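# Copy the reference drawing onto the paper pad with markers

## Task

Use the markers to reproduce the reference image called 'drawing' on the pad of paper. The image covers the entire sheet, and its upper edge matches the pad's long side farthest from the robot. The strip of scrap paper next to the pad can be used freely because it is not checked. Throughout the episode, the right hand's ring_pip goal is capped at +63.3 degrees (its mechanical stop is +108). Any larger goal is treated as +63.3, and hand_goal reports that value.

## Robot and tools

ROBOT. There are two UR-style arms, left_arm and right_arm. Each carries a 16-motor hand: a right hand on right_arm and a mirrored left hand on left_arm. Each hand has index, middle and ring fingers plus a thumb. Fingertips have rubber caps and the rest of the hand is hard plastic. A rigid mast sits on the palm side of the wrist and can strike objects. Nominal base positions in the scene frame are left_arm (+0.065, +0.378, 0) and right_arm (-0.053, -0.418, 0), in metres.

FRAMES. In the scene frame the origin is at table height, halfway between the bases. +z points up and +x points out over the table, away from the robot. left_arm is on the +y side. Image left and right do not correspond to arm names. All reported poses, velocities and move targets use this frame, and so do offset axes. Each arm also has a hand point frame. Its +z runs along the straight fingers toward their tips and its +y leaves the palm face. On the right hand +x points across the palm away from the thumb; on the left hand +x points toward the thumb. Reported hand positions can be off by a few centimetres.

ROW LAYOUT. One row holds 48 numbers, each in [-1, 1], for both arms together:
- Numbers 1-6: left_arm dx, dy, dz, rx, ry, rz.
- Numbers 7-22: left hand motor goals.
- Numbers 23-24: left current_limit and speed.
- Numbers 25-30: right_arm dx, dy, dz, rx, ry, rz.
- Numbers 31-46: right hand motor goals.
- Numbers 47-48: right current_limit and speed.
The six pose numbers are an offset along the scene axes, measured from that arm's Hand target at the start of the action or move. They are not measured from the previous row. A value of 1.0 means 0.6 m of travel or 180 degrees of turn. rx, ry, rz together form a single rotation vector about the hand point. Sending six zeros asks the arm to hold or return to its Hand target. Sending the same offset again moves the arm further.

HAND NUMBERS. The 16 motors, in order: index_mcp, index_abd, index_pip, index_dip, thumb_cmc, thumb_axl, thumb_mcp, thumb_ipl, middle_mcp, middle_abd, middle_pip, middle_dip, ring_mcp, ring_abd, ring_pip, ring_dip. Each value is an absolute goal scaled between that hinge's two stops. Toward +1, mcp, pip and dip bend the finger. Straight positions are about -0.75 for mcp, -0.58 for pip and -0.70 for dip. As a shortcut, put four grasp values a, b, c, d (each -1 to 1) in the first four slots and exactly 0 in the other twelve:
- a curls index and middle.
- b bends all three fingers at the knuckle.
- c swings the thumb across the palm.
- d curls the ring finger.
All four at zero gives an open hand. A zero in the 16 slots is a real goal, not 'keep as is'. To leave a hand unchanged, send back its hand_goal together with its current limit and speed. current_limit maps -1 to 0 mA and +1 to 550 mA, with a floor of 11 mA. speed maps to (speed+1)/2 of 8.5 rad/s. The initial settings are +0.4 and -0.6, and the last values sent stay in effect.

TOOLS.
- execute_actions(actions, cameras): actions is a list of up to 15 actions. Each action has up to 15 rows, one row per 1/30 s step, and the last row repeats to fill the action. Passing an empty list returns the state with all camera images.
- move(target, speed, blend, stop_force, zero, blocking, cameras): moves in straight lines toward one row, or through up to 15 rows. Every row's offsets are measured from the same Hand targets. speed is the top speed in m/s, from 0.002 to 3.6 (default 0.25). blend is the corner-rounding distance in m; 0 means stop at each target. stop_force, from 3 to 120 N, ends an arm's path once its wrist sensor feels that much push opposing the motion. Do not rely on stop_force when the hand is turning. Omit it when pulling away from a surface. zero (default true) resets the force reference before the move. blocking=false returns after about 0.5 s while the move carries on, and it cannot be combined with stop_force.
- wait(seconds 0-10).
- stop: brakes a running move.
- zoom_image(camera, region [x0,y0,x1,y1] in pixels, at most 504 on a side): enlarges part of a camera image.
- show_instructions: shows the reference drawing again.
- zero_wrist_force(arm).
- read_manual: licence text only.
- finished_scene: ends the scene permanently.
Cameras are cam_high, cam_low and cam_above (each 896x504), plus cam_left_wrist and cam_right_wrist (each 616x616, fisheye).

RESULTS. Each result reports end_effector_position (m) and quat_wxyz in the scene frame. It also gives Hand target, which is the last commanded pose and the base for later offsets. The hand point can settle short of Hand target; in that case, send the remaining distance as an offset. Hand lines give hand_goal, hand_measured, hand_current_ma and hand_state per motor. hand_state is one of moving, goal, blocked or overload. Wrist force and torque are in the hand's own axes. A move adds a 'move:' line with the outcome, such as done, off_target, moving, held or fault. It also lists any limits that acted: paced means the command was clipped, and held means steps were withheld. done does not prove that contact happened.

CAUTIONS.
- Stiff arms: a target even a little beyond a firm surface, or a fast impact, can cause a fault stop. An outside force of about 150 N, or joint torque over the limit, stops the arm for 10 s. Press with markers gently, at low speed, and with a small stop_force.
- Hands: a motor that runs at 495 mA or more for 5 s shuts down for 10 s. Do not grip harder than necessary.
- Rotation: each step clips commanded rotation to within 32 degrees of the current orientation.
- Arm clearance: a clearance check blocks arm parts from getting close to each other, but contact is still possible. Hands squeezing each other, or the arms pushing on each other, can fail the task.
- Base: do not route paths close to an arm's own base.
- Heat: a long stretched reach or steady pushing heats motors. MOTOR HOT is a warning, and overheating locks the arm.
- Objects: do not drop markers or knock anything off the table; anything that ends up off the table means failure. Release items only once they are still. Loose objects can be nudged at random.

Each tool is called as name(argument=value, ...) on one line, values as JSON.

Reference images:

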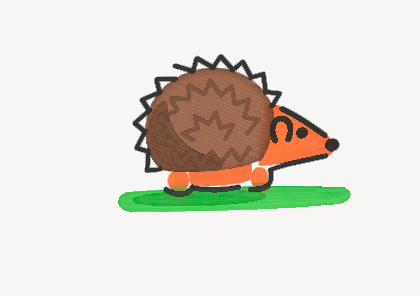

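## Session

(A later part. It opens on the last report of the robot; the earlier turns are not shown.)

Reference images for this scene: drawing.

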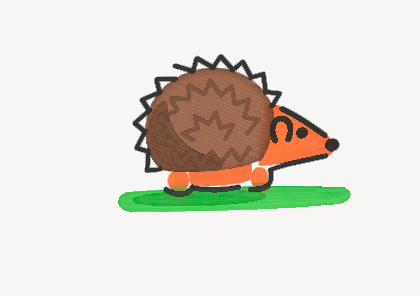

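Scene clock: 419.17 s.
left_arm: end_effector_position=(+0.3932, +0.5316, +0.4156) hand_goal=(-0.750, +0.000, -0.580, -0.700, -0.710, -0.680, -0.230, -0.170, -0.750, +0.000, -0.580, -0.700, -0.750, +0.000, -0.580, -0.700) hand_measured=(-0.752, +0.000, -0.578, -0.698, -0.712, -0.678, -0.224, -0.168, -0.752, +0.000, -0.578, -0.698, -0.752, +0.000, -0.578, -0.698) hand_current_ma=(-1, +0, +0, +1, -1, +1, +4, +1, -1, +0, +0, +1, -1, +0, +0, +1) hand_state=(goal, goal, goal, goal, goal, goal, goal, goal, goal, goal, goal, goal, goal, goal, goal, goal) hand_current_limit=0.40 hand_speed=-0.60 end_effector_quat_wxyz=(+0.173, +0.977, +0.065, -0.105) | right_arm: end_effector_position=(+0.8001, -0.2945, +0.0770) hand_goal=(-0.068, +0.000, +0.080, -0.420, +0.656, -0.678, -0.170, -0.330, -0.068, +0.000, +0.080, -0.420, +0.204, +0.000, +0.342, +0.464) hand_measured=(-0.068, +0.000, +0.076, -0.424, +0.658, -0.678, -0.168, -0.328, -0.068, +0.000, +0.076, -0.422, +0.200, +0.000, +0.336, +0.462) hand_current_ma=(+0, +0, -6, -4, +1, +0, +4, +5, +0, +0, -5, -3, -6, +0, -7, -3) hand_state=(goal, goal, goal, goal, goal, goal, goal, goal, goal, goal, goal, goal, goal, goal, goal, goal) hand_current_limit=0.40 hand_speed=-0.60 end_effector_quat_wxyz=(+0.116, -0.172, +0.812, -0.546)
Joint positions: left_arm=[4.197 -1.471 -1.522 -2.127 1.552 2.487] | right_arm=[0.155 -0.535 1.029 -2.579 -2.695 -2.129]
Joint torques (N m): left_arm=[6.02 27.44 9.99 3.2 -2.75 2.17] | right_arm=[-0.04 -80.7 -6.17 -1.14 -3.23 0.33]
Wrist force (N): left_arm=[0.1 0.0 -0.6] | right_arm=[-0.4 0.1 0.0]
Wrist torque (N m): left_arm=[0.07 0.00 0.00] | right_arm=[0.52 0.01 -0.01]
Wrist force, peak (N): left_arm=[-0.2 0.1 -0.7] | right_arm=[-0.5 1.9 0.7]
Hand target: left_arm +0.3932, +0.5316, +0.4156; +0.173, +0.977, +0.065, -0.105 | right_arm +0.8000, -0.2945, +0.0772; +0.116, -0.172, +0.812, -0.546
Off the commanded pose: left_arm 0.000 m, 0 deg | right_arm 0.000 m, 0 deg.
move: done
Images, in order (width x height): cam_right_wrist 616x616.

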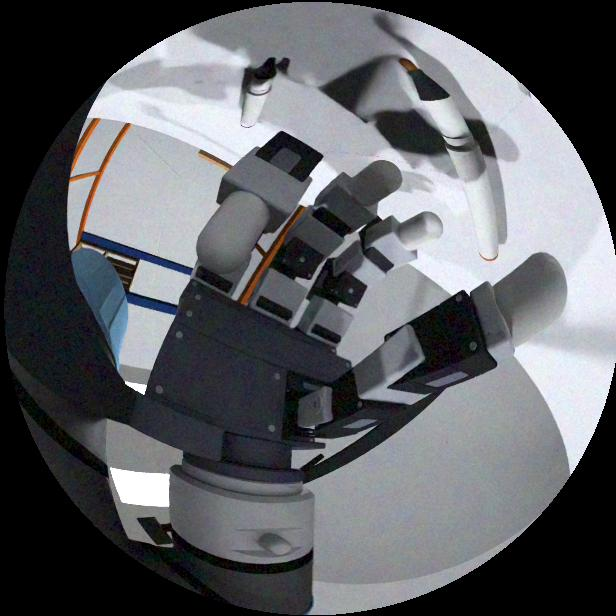

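move(target=[[0,0,0,0,0,0,0,0,0,0,0,0,0,0,0,0,0,0,0,0,0,0,0.4,-0.6,0,0,-0.075,0,0,0,-0.068,0,0.08,-0.42,0.657,-0.677,-0.169,-0.33,-0.068,0,0.08,-0.42,0.205,0,0.343,0.464,0.4,-0.6]], speed=0.012, stop_force=4, cameras=["cam_right_wrist","cam_low"])

zoom_image(camera="cam_right_wrist", region=[330, 30, 600, 300])

zoom_image(camera="cam_low", region=[230, 220, 430, 400])

Scene clock: 435.47 s.
left_arm: end_effector_position=(+0.3932, +0.5316, +0.4156) hand_goal=(-0.750, +0.000, -0.580, -0.700, -0.710, -0.680, -0.230, -0.170, -0.750, +0.000, -0.580, -0.700, -0.750, +0.000, -0.580, -0.700) hand_measured=(-0.752, +0.000, -0.578, -0.698, -0.712, -0.678, -0.224, -0.168, -0.752, +0.000, -0.578, -0.698, -0.752, +0.000, -0.578, -0.698) hand_current_ma=(-1, +0, +0, +1, -1, +1, +4, +1, -1, +0, +0, +1, -1, +0, +0, +1) hand_state=(goal, goal, goal, goal, goal, goal, goal, goal, goal, goal, goal, goal, goal, goal, goal, goal) hand_current_limit=0.40 hand_speed=-0.60 end_effector_quat_wxyz=(+0.173, +0.977, +0.065, -0.105) | right_arm: end_effector_position=(+0.8000, -0.2945, +0.0539) hand_goal=(-0.068, +0.000, +0.080, -0.420, +0.656, -0.678, -0.170, -0.330, -0.068, +0.000, +0.080, -0.420, +0.204, +0.000, +0.342, +0.464) hand_measured=(-0.076, +0.002, +0.086, -0.414, +0.658, -0.678, -0.168, -0.328, -0.068, +0.000, +0.080, -0.420, +0.200, +0.000, +0.336, +0.462) hand_current_ma=(-11, +2, +9, +8, +1, +0, +4, +5, +0, +0, -1, +0, -6, +0, -7, -3) hand_state=(goal, goal, goal, goal, goal, goal, goal, goal, goal, goal, goal, goal, goal, goal, goal, goal) hand_current_limit=0.40 hand_speed=-0.60 end_effector_quat_wxyz=(+0.116, -0.172, +0.812, -0.546)
Joint positions: left_arm=[4.197 -1.471 -1.522 -2.127 1.552 2.487] | right_arm=[0.155 -0.504 1.032 -2.613 -2.695 -2.129]
Joint torques (N m): left_arm=[4.86 27.36 9.88 3.13 -2.8 2.02] | right_arm=[10.26 -80.16 -11.44 -0.35 0.94 1.43]
Wrist force (N): left_arm=[0.0 -0.1 -0.4] | right_arm=[0.1 -1.7 0.3]
Wrist torque (N m): left_arm=[0.04 0.01 -0.01] | right_arm=[0.50 -0.01 -0.11]
Wrist force, peak (N): left_arm=[0.1 -0.1 -0.6] | right_arm=[0.4 -6.5 0.2]
Hand target: left_arm +0.3932, +0.5316, +0.4156; +0.173, +0.977, +0.065, -0.105 | right_arm +0.8000, -0.2945, +0.0539; +0.116, -0.172, +0.812, -0.546 (not the last commanded pose)
Off the commanded pose: left_arm 0.000 m, 0 deg | right_arm 0.022 m, 0 deg.
move: contact (right_arm)
Images, in order (width x height): cam_low 896x504, cam_right_wrist 616x616.

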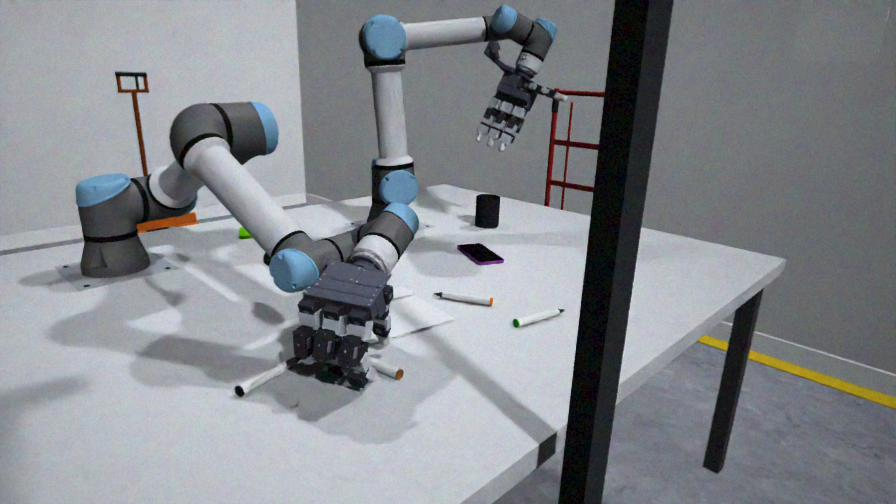

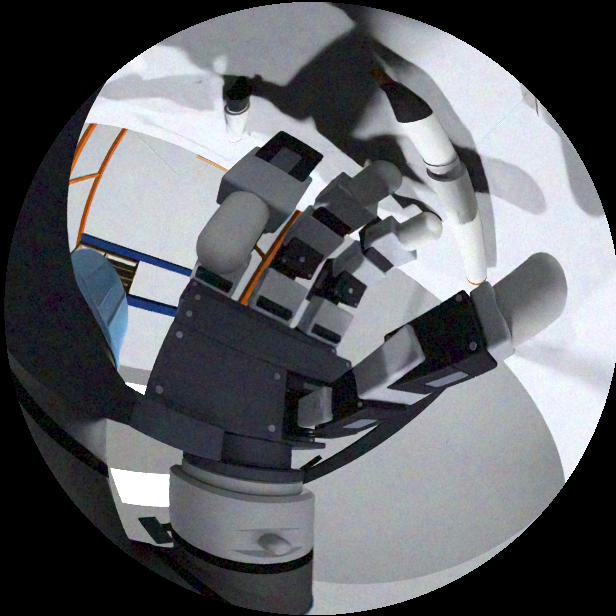

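Scaled by 1.867 from the camera's 616x616 image, which has a finer 880x880 frame.

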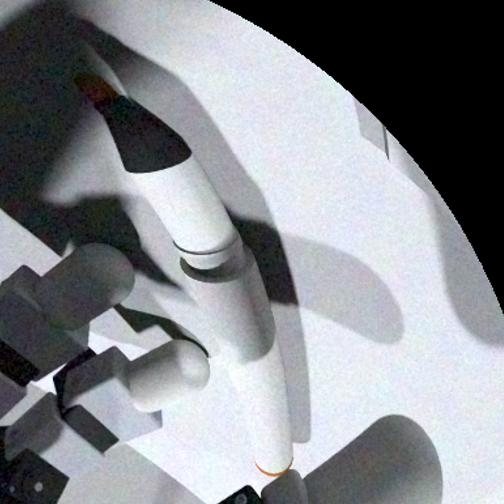

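Scaled by 2.520.

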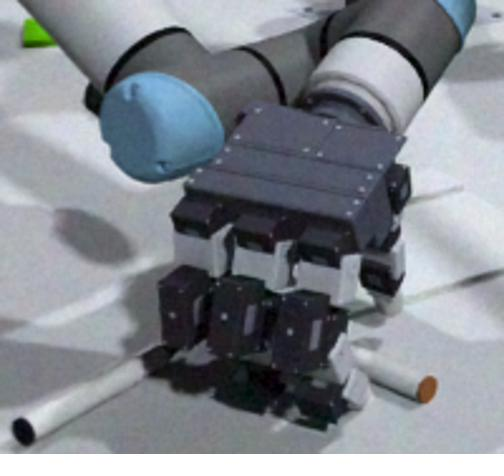

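move(target=[[0,0,0,0,0,0,0,0,0,0,0,0,0,0,0,0,0,0,0,0,0,0,0.4,-0.6,0,0,0.0025,0,0,0,0.342,0,-0.314,-0.478,0.657,-0.677,-0.169,-0.33,0.342,0,-0.314,-0.478,0.342,0,0.343,0.464,0.4,-0.9],[0,0,0,0,0,0,0,0,0,0,0,0,0,0,0,0,0,0,0,0,0,0,0.4,-0.6,0,0,0.0025,0,0,0,0.342,0,-0.314,-0.478,0.657,-0.677,0.1,-0.33,0.342,0,-0.314,-0.478,0.342,0,0.343,0.464,0.4,-0.9]], speed=0.05, cameras=["cam_right_wrist","cam_low"])

zoom_image(camera="cam_right_wrist", region=[330, 30, 600, 300])

Scene clock: 447.27 s.
left_arm: end_effector_position=(+0.3932, +0.5316, +0.4156) hand_goal=(-0.750, +0.000, -0.580, -0.700, -0.710, -0.680, -0.230, -0.170, -0.750, +0.000, -0.580, -0.700, -0.750, +0.000, -0.580, -0.700) hand_measured=(-0.752, +0.000, -0.578, -0.698, -0.712, -0.678, -0.224, -0.168, -0.752, +0.000, -0.578, -0.698, -0.752, +0.000, -0.578, -0.698) hand_current_ma=(-1, +0, +0, +1, -1, +1, +4, +1, -1, +0, +0, +1, -1, +0, +0, +1) hand_state=(goal, goal, goal, goal, goal, goal, goal, goal, goal, goal, goal, goal, goal, goal, goal, goal) hand_current_limit=0.40 hand_speed=-0.60 end_effector_quat_wxyz=(+0.173, +0.977, +0.065, -0.105) | right_arm: end_effector_position=(+0.8000, -0.2945, +0.0554) hand_goal=(+0.342, +0.000, -0.314, -0.478, +0.656, -0.678, +0.100, -0.330, +0.342, +0.000, -0.314, -0.478, +0.342, +0.000, +0.342, +0.464) hand_measured=(+0.192, +0.002, -0.280, -0.452, +0.658, -0.678, +0.094, -0.330, +0.188, +0.000, -0.274, -0.458, +0.334, +0.000, +0.336, +0.462) hand_current_ma=(-385, +2, +77, +56, +1, +0, -12, +1, -385, +0, +96, +40, -12, +0, -7, -3) hand_state=(blocked, goal, blocked, blocked, goal, goal, goal, goal, blocked, goal, blocked, blocked, goal, goal, goal, goal) hand_current_limit=0.40 hand_speed=-0.90 end_effector_quat_wxyz=(+0.116, -0.172, +0.812, -0.546)
Joint positions: left_arm=[4.197 -1.471 -1.522 -2.127 1.552 2.487] | right_arm=[0.155 -0.506 1.032 -2.611 -2.695 -2.129]
Joint torques (N m): left_arm=[5.02 27.16 10.29 2.98 -2.63 1.97] | right_arm=[9.99 -9.04 3.7 0.41 8.41 0.16]
Wrist force (N): left_arm=[-0.1 0.0 -0.4] | right_arm=[0.3 -44.4 0.7]
Wrist torque (N m): left_arm=[0.05 0.02 -0.01] | right_arm=[-0.17 -0.02 -0.29]
Wrist force, peak (N): left_arm=[-0.1 0.0 -0.7] | right_arm=[0.0 -44.6 0.9]
Hand target: left_arm +0.3932, +0.5316, +0.4156; +0.173, +0.977, +0.065, -0.105 | right_arm +0.8000, -0.2945, +0.0554; +0.116, -0.172, +0.812, -0.546
Off the commanded pose: left_arm 0.000 m, 0 deg | right_arm 0.000 m, 0 deg.
move: done
Images, in order (width x height): cam_low 896x504, cam_right_wrist 616x616.

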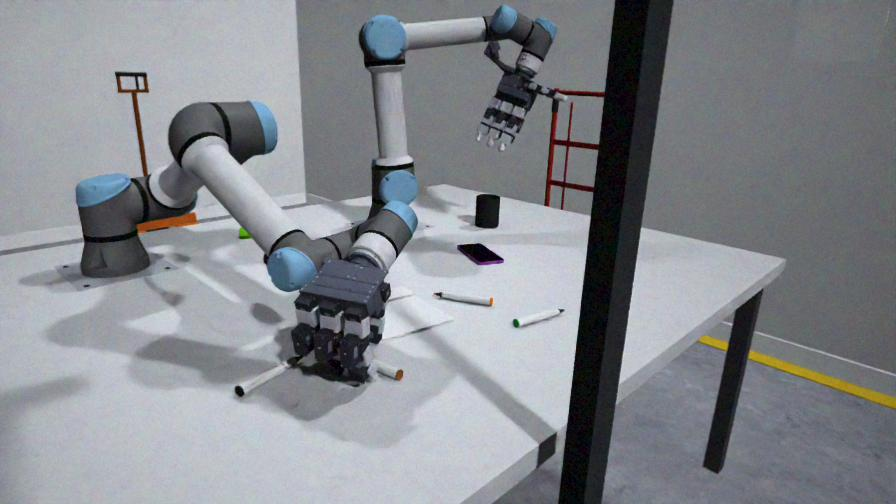

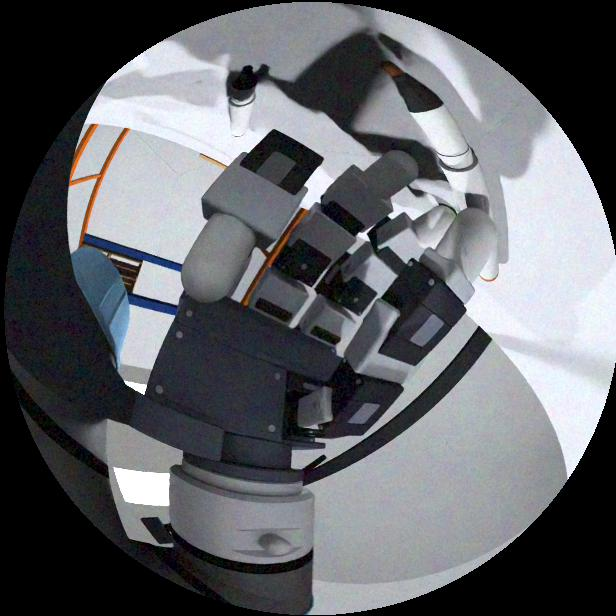

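Scaled by 1.867 from the camera's 616x616 image, which has a finer 880x880 frame.

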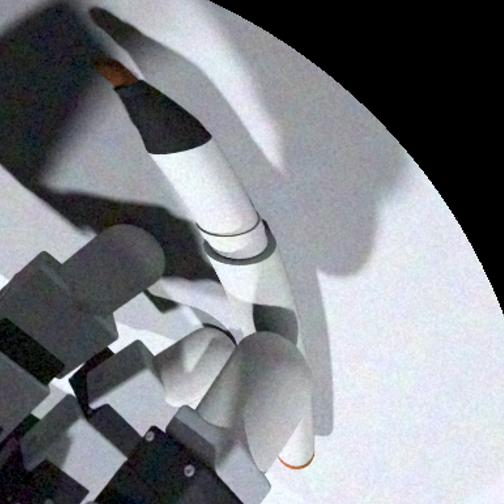

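move(target=[[0,0,0,0,0,0,0,0,0,0,0,0,0,0,0,0,0,0,0,0,0,0,0.4,-0.6,0,0,0.0167,0,0,0,0.342,0,-0.314,-0.478,0.657,-0.677,-0.05,-0.33,0.342,0,-0.314,-0.478,0.342,0,0.343,0.464,-0.2,-0.9]], speed=0.02, cameras=["cam_right_wrist"])

zoom_image(camera="cam_right_wrist", region=[330, 30, 600, 300])

Scene clock: 454.70 s.
left_arm: end_effector_position=(+0.3932, +0.5316, +0.4156) hand_goal=(-0.750, +0.000, -0.580, -0.700, -0.710, -0.680, -0.230, -0.170, -0.750, +0.000, -0.580, -0.700, -0.750, +0.000, -0.580, -0.700) hand_measured=(-0.752, +0.000, -0.578, -0.698, -0.712, -0.678, -0.224, -0.168, -0.752, +0.000, -0.578, -0.698, -0.752, +0.000, -0.578, -0.698) hand_current_ma=(-1, +0, +0, +1, -1, +1, +4, +1, -1, +0, +0, +1, -1, +0, +0, +1) hand_state=(goal, goal, goal, goal, goal, goal, goal, goal, goal, goal, goal, goal, goal, goal, goal, goal) hand_current_limit=0.40 hand_speed=-0.60 end_effector_quat_wxyz=(+0.173, +0.977, +0.065, -0.105) | right_arm: end_effector_position=(+0.8000, -0.2945, +0.0656) hand_goal=(+0.342, +0.000, -0.314, -0.478, +0.656, -0.678, -0.050, -0.330, +0.342, +0.000, -0.314, -0.478, +0.342, +0.000, +0.342, +0.464) hand_measured=(+0.336, -0.004, -0.314, -0.476, +0.656, -0.678, -0.046, -0.330, +0.336, -0.004, -0.312, -0.476, +0.334, +0.000, +0.336, +0.462) hand_current_ma=(-7, -3, -1, +3, +0, +0, +5, +1, -9, -3, +1, +2, -11, +0, -7, -3) hand_state=(goal, goal, goal, goal, goal, goal, goal, goal, goal, goal, goal, goal, goal, goal, goal, goal) hand_current_limit=-0.20 hand_speed=-0.90 end_effector_quat_wxyz=(+0.116, -0.172, +0.812, -0.546)
Joint positions: left_arm=[4.197 -1.471 -1.522 -2.127 1.552 2.487] | right_arm=[0.155 -0.52 1.031 -2.596 -2.695 -2.129]
Joint torques (N m): left_arm=[4.93 27.2 10.88 3.15 -2.91 2.02] | right_arm=[10.08 -62.4 -34.27 -4.35 -3.15 1.5]
Wrist force (N): left_arm=[0.2 -0.2 -0.4] | right_arm=[-0.1 0.2 0.3]
Wrist torque (N m): left_arm=[0.03 -0.03 0.02] | right_arm=[0.56 -0.04 -0.03]
Wrist force, peak (N): left_arm=[-0.2 -0.3 -0.5] | right_arm=[0.3 -44.6 0.9]
Hand target: left_arm +0.3932, +0.5316, +0.4156; +0.173, +0.977, +0.065, -0.105 | right_arm +0.8000, -0.2945, +0.0655; +0.116, -0.172, +0.812, -0.546
Off the commanded pose: left_arm 0.000 m, 0 deg | right_arm 0.000 m, 0 deg.
move: done
Images, in order (width x height): cam_right_wrist 616x616.

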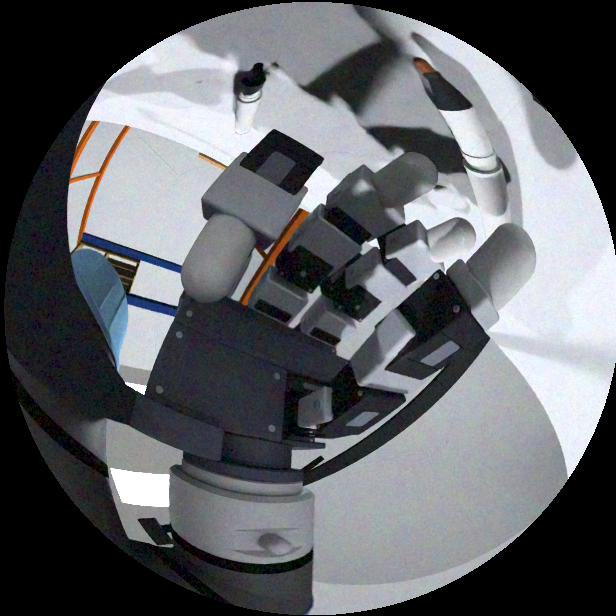

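Scaled by 1.867 from the camera's 616x616 image, which has a finer 880x880 frame.

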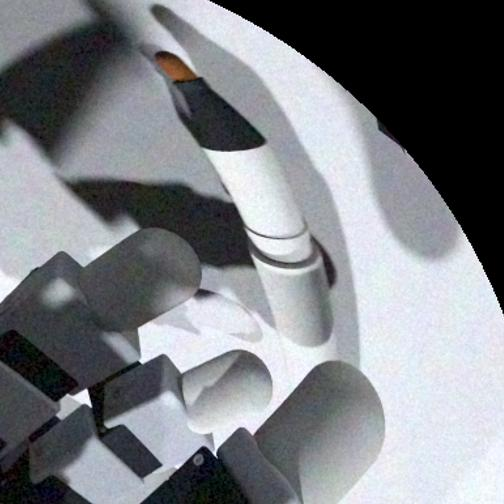

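move(target=[[0,0,0,0,0,0,0,0,0,0,0,0,0,0,0,0,0,0,0,0,0,0,0.4,-0.6,-0.0068,0.0152,0,0,0,0,0.342,0,-0.314,-0.478,0.657,-0.677,-0.2,-0.33,0.342,0,-0.314,-0.478,0.342,0,0.343,0.464,-0.2,-0.8]], speed=0.03)

move(target=[[0,0,0,0,0,0,0,0,0,0,0,0,0,0,0,0,0,0,0,0,0,0,0.4,-0.6,0,0,-0.035,0,0,0,0.342,0,-0.314,-0.478,0.657,-0.677,-0.2,-0.33,0.342,0,-0.314,-0.478,0.342,0,0.343,0.464,-0.2,-0.8]], speed=0.012, stop_force=3, cameras=["cam_right_wrist","cam_low"])

zoom_image(camera="cam_right_wrist", region=[330, 30, 600, 300])

Scene clock: 468.00 s.
left_arm: end_effector_position=(+0.3932, +0.5316, +0.4156) hand_goal=(-0.750, +0.000, -0.580, -0.700, -0.710, -0.680, -0.230, -0.170, -0.750, +0.000, -0.580, -0.700, -0.750, +0.000, -0.580, -0.700) hand_measured=(-0.752, +0.000, -0.578, -0.698, -0.712, -0.678, -0.224, -0.168, -0.752, +0.000, -0.578, -0.698, -0.752, +0.000, -0.578, -0.698) hand_current_ma=(-1, +0, +0, +1, -1, +1, +4, +1, -1, +0, +0, +1, -1, +0, +0, +1) hand_state=(goal, goal, goal, goal, goal, goal, goal, goal, goal, goal, goal, goal, goal, goal, goal, goal) hand_current_limit=0.40 hand_speed=-0.60 end_effector_quat_wxyz=(+0.173, +0.977, +0.065, -0.105) | right_arm: end_effector_position=(+0.7959, -0.2852, +0.0654) hand_goal=(+0.342, +0.000, -0.314, -0.478, +0.656, -0.678, -0.200, -0.330, +0.342, +0.000, -0.314, -0.478, +0.342, +0.000, +0.342, +0.464) hand_measured=(+0.336, -0.004, -0.314, -0.476, +0.656, -0.678, -0.196, -0.330, +0.336, -0.004, -0.312, -0.476, +0.334, +0.000, +0.336, +0.462) hand_current_ma=(-7, -3, -1, +3, +0, +0, +9, +1, -8, -3, +1, +2, -11, +0, -7, -3) hand_state=(goal, goal, goal, goal, goal, goal, goal, goal, goal, goal, goal, goal, goal, goal, goal, goal) hand_current_limit=-0.20 hand_speed=-0.80 end_effector_quat_wxyz=(+0.116, -0.172, +0.812, -0.546)
Joint positions: left_arm=[4.197 -1.471 -1.522 -2.127 1.552 2.487] | right_arm=[0.168 -0.526 1.04 -2.575 -2.701 -2.104]
Joint torques (N m): left_arm=[5.27 27.58 10.76 3.12 -2.8 2.04] | right_arm=[-5.47 -72.97 -16.66 -3.63 -2.03 -1.07]
Wrist force (N): left_arm=[0.1 -0.1 -0.4] | right_arm=[-0.1 0.5 -0.1]
Wrist torque (N m): left_arm=[0.04 0.00 0.01] | right_arm=[0.63 -0.02 -0.11]
Wrist force, peak (N): left_arm=[-0.1 0.0 -0.7] | right_arm=[-0.5 0.6 -0.1]
Hand target: left_arm +0.3932, +0.5316, +0.4156; +0.173, +0.977, +0.065, -0.105 | right_arm +0.7960, -0.2853, +0.0655; +0.116, -0.172, +0.812, -0.546
Off the commanded pose: left_arm 0.000 m, 0 deg | right_arm 0.000 m, 0 deg.
move: done

Scene clock: 470.10 s.
left_arm: end_effector_position=(+0.3932, +0.5316, +0.4156) hand_goal=(-0.750, +0.000, -0.580, -0.700, -0.710, -0.680, -0.230, -0.170, -0.750, +0.000, -0.580, -0.700, -0.750, +0.000, -0.580, -0.700) hand_measured=(-0.752, +0.000, -0.578, -0.698, -0.712, -0.678, -0.224, -0.168, -0.752, +0.000, -0.578, -0.698, -0.752, +0.000, -0.578, -0.698) hand_current_ma=(-1, +0, +0, +1, -1, +1, +4, +1, -1, +0, +0, +1, -1, +0, +0, +1) hand_state=(goal, goal, goal, goal, goal, goal, goal, goal, goal, goal, goal, goal, goal, goal, goal, goal) hand_current_limit=0.40 hand_speed=-0.60 end_effector_quat_wxyz=(+0.173, +0.977, +0.065, -0.105) | right_arm: end_effector_position=(+0.7960, -0.2853, +0.0550) hand_goal=(+0.342, +0.000, -0.314, -0.478, +0.656, -0.678, -0.200, -0.330, +0.342, +0.000, -0.314, -0.478, +0.342, +0.000, +0.342, +0.464) hand_measured=(+0.338, +0.008, -0.312, -0.474, +0.656, -0.678, -0.196, -0.330, +0.336, -0.004, -0.312, -0.476, +0.334, +0.000, +0.336, +0.462) hand_current_ma=(-6, +8, +2, +3, +0, +0, +9, +1, -8, -3, +1, +2, -11, +0, -7, -3) hand_state=(goal, goal, goal, goal, goal, goal, goal, goal, goal, goal, goal, goal, goal, goal, goal, goal) hand_current_limit=-0.20 hand_speed=-0.80 end_effector_quat_wxyz=(+0.116, -0.172, +0.812, -0.546)
Joint positions: left_arm=[4.197 -1.471 -1.522 -2.127 1.552 2.487] | right_arm=[0.168 -0.512 1.041 -2.591 -2.701 -2.104]
Joint torques (N m): left_arm=[5.52 27.04 10.7 3.13 -2.9 1.91] | right_arm=[-10.46 -80.86 -13.87 -0.4 0.59 -0.15]
Wrist force (N): left_arm=[0.1 -0.1 -0.3] | right_arm=[-0.2 -0.4 0.0]
Wrist torque (N m): left_arm=[0.03 -0.01 0.02] | right_arm=[0.55 0.01 -0.15]
Wrist force, peak (N): left_arm=[0.0 0.0 -0.7] | right_arm=[0.7 -4.9 0.4]
Hand target: left_arm +0.3932, +0.5316, +0.4156; +0.173, +0.977, +0.065, -0.105 | right_arm +0.7960, -0.2853, +0.0550; +0.116, -0.172, +0.812, -0.546 (not the last commanded pose)
Off the commanded pose: left_arm 0.000 m, 0 deg | right_arm 0.011 m, 0 deg.
move: contact (right_arm)
Images, in order (width x height): cam_low 896x504, cam_right_wrist 616x616.

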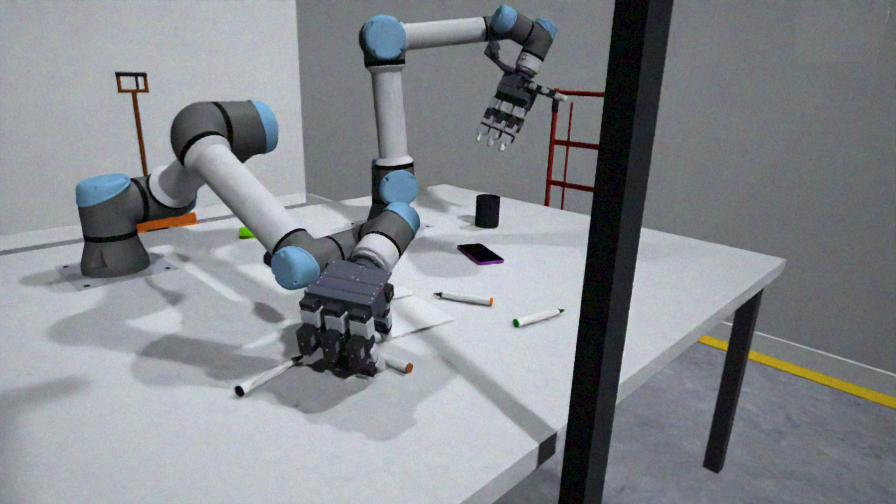

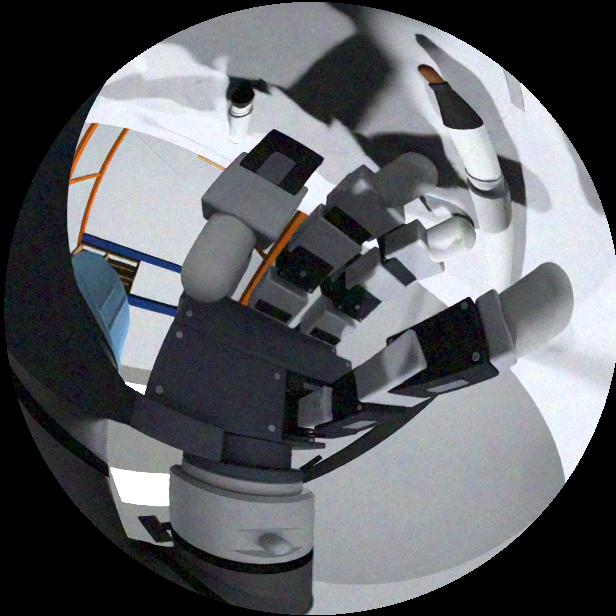

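Scaled by 1.867 from the camera's 616x616 image, which has a finer 880x880 frame.

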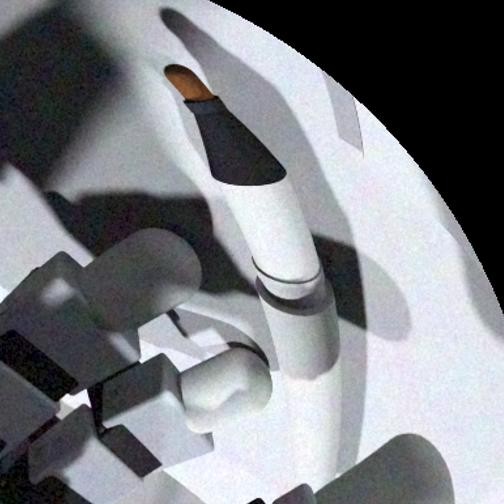

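move(target=[[0,0,0,0,0,0,0,0,0,0,0,0,0,0,0,0,0,0,0,0,0,0,0.4,-0.6,0,0,0.0017,0,0,0,0.342,0,-0.314,-0.478,0.657,-0.677,0.25,-0.33,0.342,0,-0.314,-0.478,0.342,0,0.343,0.464,0,-0.9]], speed=0.03, cameras=["cam_right_wrist"])

zoom_image(camera="cam_right_wrist", region=[330, 30, 600, 300])

Scene clock: 474.80 s.
left_arm: end_effector_position=(+0.3932, +0.5316, +0.4156) hand_goal=(-0.750, +0.000, -0.580, -0.700, -0.710, -0.680, -0.230, -0.170, -0.750, +0.000, -0.580, -0.700, -0.750, +0.000, -0.580, -0.700) hand_measured=(-0.752, +0.000, -0.578, -0.698, -0.712, -0.678, -0.224, -0.168, -0.752, +0.000, -0.578, -0.698, -0.752, +0.000, -0.578, -0.698) hand_current_ma=(-1, +0, +0, +1, -1, +1, +4, +1, -1, +0, +0, +1, -1, +0, +0, +1) hand_state=(goal, goal, goal, goal, goal, goal, goal, goal, goal, goal, goal, goal, goal, goal, goal, goal) hand_current_limit=0.40 hand_speed=-0.60 end_effector_quat_wxyz=(+0.173, +0.977, +0.065, -0.105) | right_arm: end_effector_position=(+0.7960, -0.2853, +0.0561) hand_goal=(+0.342, +0.000, -0.314, -0.478, +0.656, -0.678, +0.250, -0.330, +0.342, +0.000, -0.314, -0.478, +0.342, +0.000, +0.342, +0.464) hand_measured=(+0.332, +0.002, -0.320, -0.478, +0.658, -0.678, +0.086, -0.348, +0.330, -0.004, -0.318, -0.478, +0.334, +0.000, +0.336, +0.462) hand_current_ma=(-18, +2, -7, +0, +1, +0, -275, -51, -22, -3, -5, +0, -11, +0, -7, -3) hand_state=(goal, goal, goal, goal, goal, goal, blocked, goal, goal, goal, goal, goal, goal, goal, goal, goal) hand_current_limit=0.00 hand_speed=-0.90 end_effector_quat_wxyz=(+0.116, -0.172, +0.812, -0.546)
Joint positions: left_arm=[4.197 -1.471 -1.522 -2.127 1.552 2.487] | right_arm=[0.168 -0.514 1.041 -2.589 -2.701 -2.104]
Joint torques (N m): left_arm=[3.93 26.25 10.87 3.15 -2.86 2.02] | right_arm=[-9.59 -73.19 -27.55 -1.74 0.78 1.26]
Wrist force (N): left_arm=[-0.1 -0.1 -0.5] | right_arm=[-0.4 -3.6 -2.5]
Wrist torque (N m): left_arm=[0.05 0.01 0.00] | right_arm=[0.26 0.03 -0.16]
Wrist force, peak (N): left_arm=[0.0 -0.1 -0.7] | right_arm=[-0.4 -4.0 -2.4]
Hand target: left_arm +0.3932, +0.5316, +0.4156; +0.173, +0.977, +0.065, -0.105 | right_arm +0.7960, -0.2853, +0.0560; +0.116, -0.172, +0.812, -0.546
Off the commanded pose: left_arm 0.000 m, 0 deg | right_arm 0.000 m, 0 deg.
move: done
Images, in order (width x height): cam_right_wrist 616x616.

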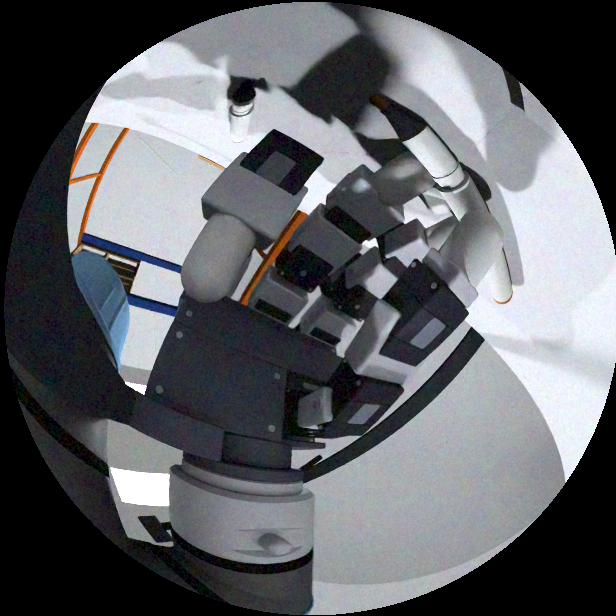

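Scaled by 1.867 from the camera's 616x616 image, which has a finer 880x880 frame.

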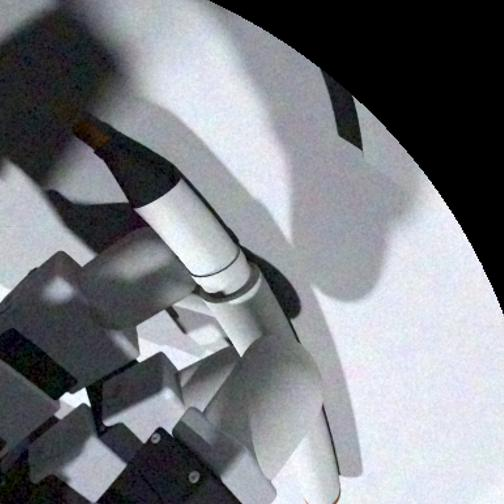

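move(target=[[0,0,0,0,0,0,0,0,0,0,0,0,0,0,0,0,0,0,0,0,0,0,0.4,-0.6,0,0,0.1,0,0,0,0.4,0,-0.314,-0.478,0.657,-0.677,0.25,-0.33,0.4,0,-0.314,-0.478,0.342,0,0.343,0.464,0.2,-0.9]], speed=0.04, cameras=["cam_right_wrist","cam_low"])

zoom_image(camera="cam_right_wrist", region=[330, 30, 600, 300])

zoom_image(camera="cam_low", region=[230, 220, 430, 400])

Scene clock: 480.10 s.
left_arm: end_effector_position=(+0.3932, +0.5316, +0.4156) hand_goal=(-0.750, +0.000, -0.580, -0.700, -0.710, -0.680, -0.230, -0.170, -0.750, +0.000, -0.580, -0.700, -0.750, +0.000, -0.580, -0.700) hand_measured=(-0.752, +0.000, -0.578, -0.698, -0.712, -0.678, -0.224, -0.168, -0.752, +0.000, -0.578, -0.698, -0.752, +0.000, -0.578, -0.698) hand_current_ma=(-1, +0, +0, +1, -1, +1, +4, +1, -1, +0, +0, +1, -1, +0, +0, +1) hand_state=(goal, goal, goal, goal, goal, goal, goal, goal, goal, goal, goal, goal, goal, goal, goal, goal) hand_current_limit=0.40 hand_speed=-0.60 end_effector_quat_wxyz=(+0.173, +0.977, +0.065, -0.105) | right_arm: end_effector_position=(+0.7960, -0.2853, +0.1165) hand_goal=(+0.400, +0.000, -0.314, -0.478, +0.656, -0.678, +0.250, -0.330, +0.400, +0.000, -0.314, -0.478, +0.342, +0.000, +0.342, +0.464) hand_measured=(+0.392, +0.000, -0.320, -0.482, +0.658, -0.678, +0.230, -0.332, +0.392, -0.002, -0.318, -0.482, +0.334, +0.000, +0.336, +0.462) hand_current_ma=(-12, +0, -8, -4, +1, +0, -55, -4, -11, -1, -6, -3, -11, +0, -7, -3) hand_state=(goal, goal, goal, goal, goal, goal, blocked, goal, goal, goal, goal, goal, goal, goal, goal, goal) hand_current_limit=0.20 hand_speed=-0.90 end_effector_quat_wxyz=(+0.116, -0.172, +0.812, -0.546)
Joint positions: left_arm=[4.197 -1.471 -1.522 -2.127 1.552 2.487] | right_arm=[0.168 -0.59 1.023 -2.496 -2.701 -2.104]
Joint torques (N m): left_arm=[5.73 27.53 11.45 3.05 -2.77 2.15] | right_arm=[-10.07 -40.54 -23.39 -4.9 0.18 1.68]
Wrist force (N): left_arm=[0.1 -0.1 -0.5] | right_arm=[0.0 0.2 0.2]
Wrist torque (N m): left_arm=[0.05 0.00 0.02] | right_arm=[0.56 -0.05 -0.12]
Wrist force, peak (N): left_arm=[0.0 -0.3 -0.5] | right_arm=[-0.4 -4.1 -2.6]
Hand target: left_arm +0.3932, +0.5316, +0.4156; +0.173, +0.977, +0.065, -0.105 | right_arm +0.7960, -0.2853, +0.1160; +0.116, -0.172, +0.812, -0.546
Off the commanded pose: left_arm 0.000 m, 0 deg | right_arm 0.000 m, 0 deg.
move: done
Images, in order (width x height): cam_low 896x504, cam_right_wrist 616x616.

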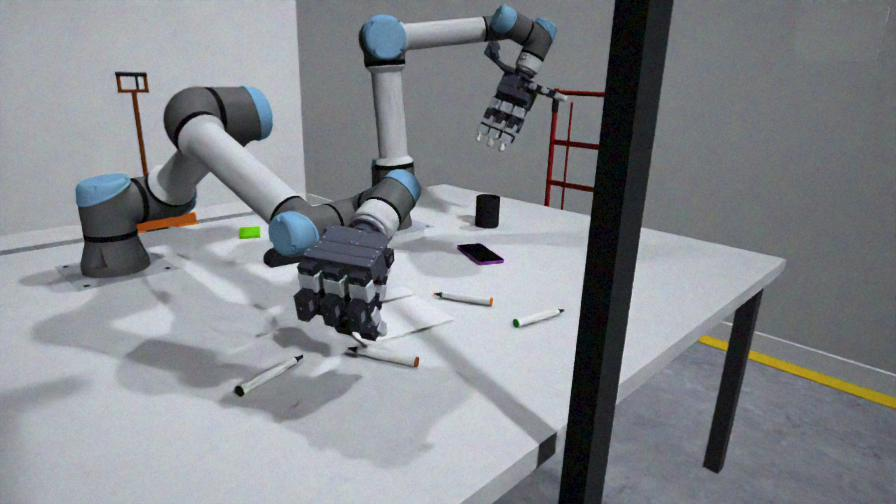

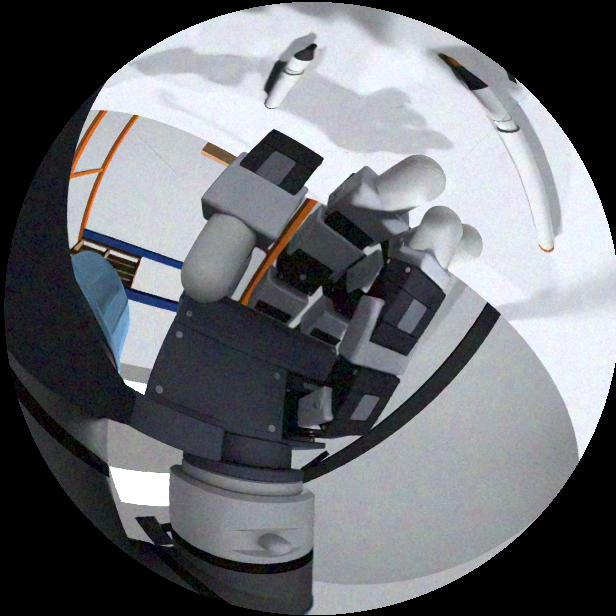

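Scaled by 1.867 from the camera's 616x616 image, which has a finer 880x880 frame.

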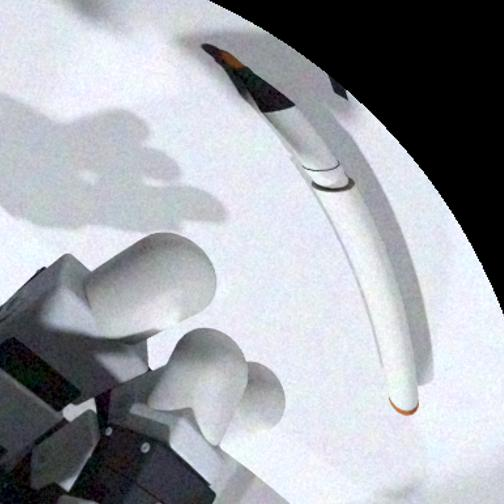

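Scaled by 2.520.

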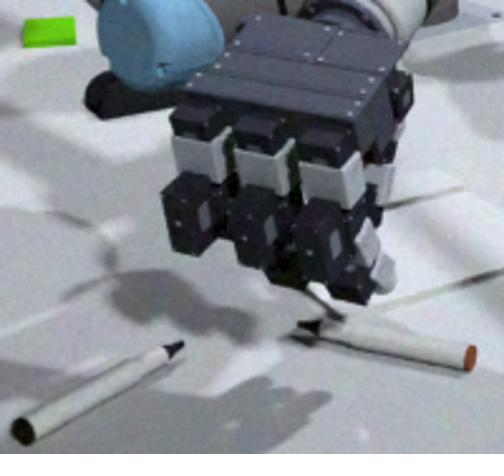

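move(target=[[0,0,0,0,0,0,0,0,0,0,0,0,0,0,0,0,0,0,0,0,0,0,0.4,-0.6,-0.002,0.0552,-0.0393,-0.0495,-0.0252,0.0333,0.342,0,-0.314,-0.478,0.657,-0.677,-0.2,-0.254,0.342,0,-0.314,-0.478,0.342,0,0.343,0.464,0,-0.6]], speed=0.06)

move(target=[[0,0,0,0,0,0,0,0,0,0,0,0,0,0,0,0,0,0,0,0,0,0,0.4,-0.6,0,0,-0.07,0,0,0,0.342,0,-0.314,-0.478,0.657,-0.677,-0.2,-0.254,0.342,0,-0.314,-0.478,0.342,0,0.343,0.464,0,-0.6]], speed=0.012, stop_force=3, cameras=["cam_right_wrist","cam_low"])

zoom_image(camera="cam_right_wrist", region=[330, 30, 600, 300])

Scene clock: 503.90 s.
left_arm: end_effector_position=(+0.3932, +0.5316, +0.4156) hand_goal=(-0.750, +0.000, -0.580, -0.700, -0.710, -0.680, -0.230, -0.170, -0.750, +0.000, -0.580, -0.700, -0.750, +0.000, -0.580, -0.700) hand_measured=(-0.752, +0.000, -0.578, -0.698, -0.712, -0.678, -0.224, -0.168, -0.752, +0.000, -0.578, -0.698, -0.752, +0.000, -0.578, -0.698) hand_current_ma=(-1, +0, +0, +1, -1, +1, +4, +1, -1, +0, +0, +1, -1, +0, +0, +1) hand_state=(goal, goal, goal, goal, goal, goal, goal, goal, goal, goal, goal, goal, goal, goal, goal, goal) hand_current_limit=0.40 hand_speed=-0.60 end_effector_quat_wxyz=(+0.173, +0.977, +0.065, -0.105) | right_arm: end_effector_position=(+0.7960, -0.2844, +0.1152) hand_goal=(+0.342, +0.000, -0.314, -0.478, +0.656, -0.678, -0.200, -0.254, +0.342, +0.000, -0.314, -0.478, +0.342, +0.000, +0.342, +0.464) hand_measured=(+0.342, +0.000, -0.320, -0.482, +0.658, -0.678, -0.196, -0.256, +0.342, -0.002, -0.318, -0.480, +0.334, +0.000, +0.336, +0.462) hand_current_ma=(+0, +0, -6, -4, +1, +0, +8, -2, +0, -1, -5, -3, -11, +0, -7, -3) hand_state=(goal, goal, goal, goal, goal, goal, goal, goal, goal, goal, goal, goal, goal, goal, goal, goal) hand_current_limit=0.00 hand_speed=-0.60 end_effector_quat_wxyz=(+0.118, -0.173, +0.810, -0.548)
Joint positions: left_arm=[4.197 -1.471 -1.522 -2.127 1.552 2.487] | right_arm=[0.17 -0.586 1.024 -2.509 -2.705 -2.113]
Joint torques (N m): left_arm=[5.13 27.47 11.4 2.8 -2.69 1.98] | right_arm=[5.32 -49.42 -18.31 -0.05 0.58 1.49]
Wrist force (N): left_arm=[0.0 -0.1 -0.5] | right_arm=[0.0 -0.1 0.4]
Wrist torque (N m): left_arm=[0.04 0.01 0.01] | right_arm=[0.52 -0.05 0.00]
Wrist force, peak (N): left_arm=[-0.2 0.1 -0.7] | right_arm=[-0.3 1.4 0.1]
Hand target: left_arm +0.3932, +0.5316, +0.4156; +0.173, +0.977, +0.065, -0.105 | right_arm +0.7960, -0.2844, +0.1153; +0.118, -0.173, +0.810, -0.548 (not the last commanded pose)
Off the commanded pose: left_arm 0.000 m, 0 deg | right_arm 0.039 m, 11 deg.
move: held (right_arm; a check stopped the path); limits=held
pose unreachable (right arm): on one or more control steps of this call, first in action 0 (counted from 0), this arm could not follow its commanded pose, so it was not sent that pose on those steps. It may still have moved: this result reports where it is.
cause: moving toward the commanded pose would bring two parts of the arm too close to each other (joints 4 (wrist 1) to 6 (wrist 3) lie between them).

Scene clock: 508.03 s.
left_arm: end_effector_position=(+0.3932, +0.5316, +0.4156) hand_goal=(-0.750, +0.000, -0.580, -0.700, -0.710, -0.680, -0.230, -0.170, -0.750, +0.000, -0.580, -0.700, -0.750, +0.000, -0.580, -0.700) hand_measured=(-0.752, +0.000, -0.578, -0.698, -0.712, -0.678, -0.224, -0.168, -0.752, +0.000, -0.578, -0.698, -0.752, +0.000, -0.578, -0.698) hand_current_ma=(-1, +0, +0, +1, -1, +1, +4, +1, -1, +0, +0, +1, -1, +0, +0, +1) hand_state=(goal, goal, goal, goal, goal, goal, goal, goal, goal, goal, goal, goal, goal, goal, goal, goal) hand_current_limit=0.40 hand_speed=-0.60 end_effector_quat_wxyz=(+0.173, +0.977, +0.065, -0.105) | right_arm: end_effector_position=(+0.7960, -0.2844, +0.0731) hand_goal=(+0.342, +0.000, -0.314, -0.478, +0.656, -0.678, -0.200, -0.254, +0.342, +0.000, -0.314, -0.478, +0.342, +0.000, +0.342, +0.464) hand_measured=(+0.342, +0.000, -0.320, -0.482, +0.658, -0.678, -0.196, -0.256, +0.342, -0.002, -0.318, -0.480, +0.334, +0.000, +0.336, +0.462) hand_current_ma=(+0, +0, -6, -4, +1, +0, +8, -2, +0, -1, -5, -3, -11, +0, -7, -3) hand_state=(goal, goal, goal, goal, goal, goal, goal, goal, goal, goal, goal, goal, goal, goal, goal, goal) hand_current_limit=0.00 hand_speed=-0.60 end_effector_quat_wxyz=(+0.118, -0.173, +0.810, -0.548)
Joint positions: left_arm=[4.197 -1.471 -1.522 -2.127 1.552 2.487] | right_arm=[0.17 -0.534 1.038 -2.576 -2.705 -2.113]
Joint torques (N m): left_arm=[4.6 26.77 10.8 2.98 -2.79 1.89] | right_arm=[-9.94 -55.73 -10.09 -0.3 0.55 -1.07]
Wrist force (N): left_arm=[0.1 -0.1 -0.5] | right_arm=[-0.4 0.2 -0.1]
Wrist torque (N m): left_arm=[0.05 -0.01 0.01] | right_arm=[0.59 0.03 -0.02]
Wrist force, peak (N): left_arm=[0.0 -0.2 -0.7] | right_arm=[-0.6 0.3 0.1]
Hand target: left_arm +0.3932, +0.5316, +0.4156; +0.173, +0.977, +0.065, -0.105 | right_arm +0.7960, -0.2844, +0.0733; +0.118, -0.173, +0.810, -0.548
Off the commanded pose: left_arm 0.000 m, 0 deg | right_arm 0.000 m, 0 deg.
move: done
Images, in order (width x height): cam_low 896x504, cam_right_wrist 616x616.

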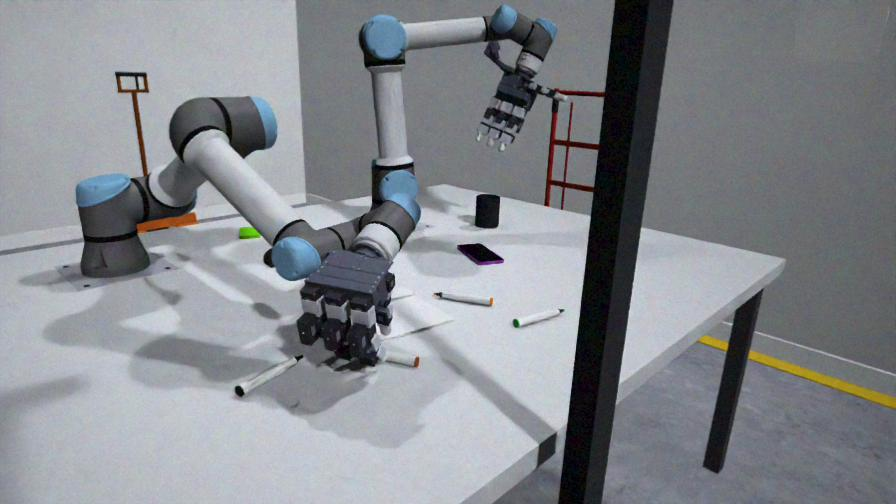

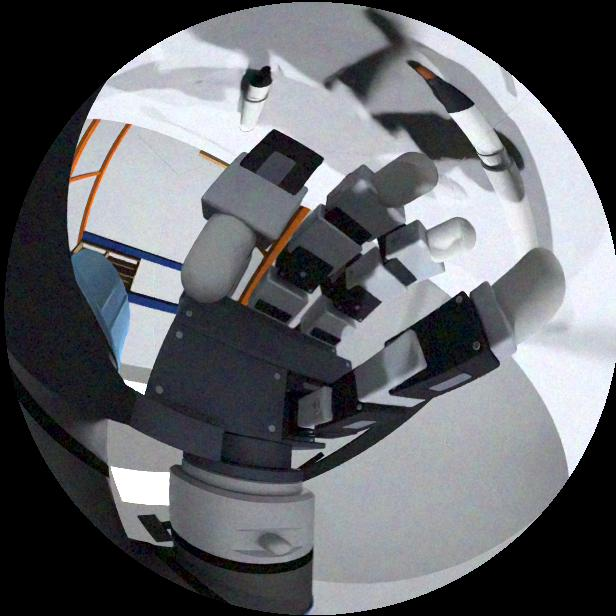

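Scaled by 1.867 from the camera's 616x616 image, which has a finer 880x880 frame.

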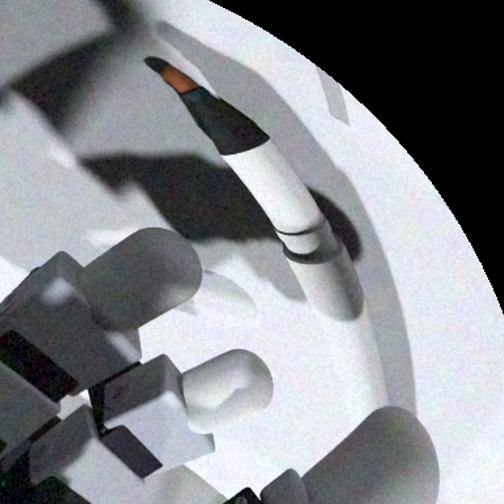

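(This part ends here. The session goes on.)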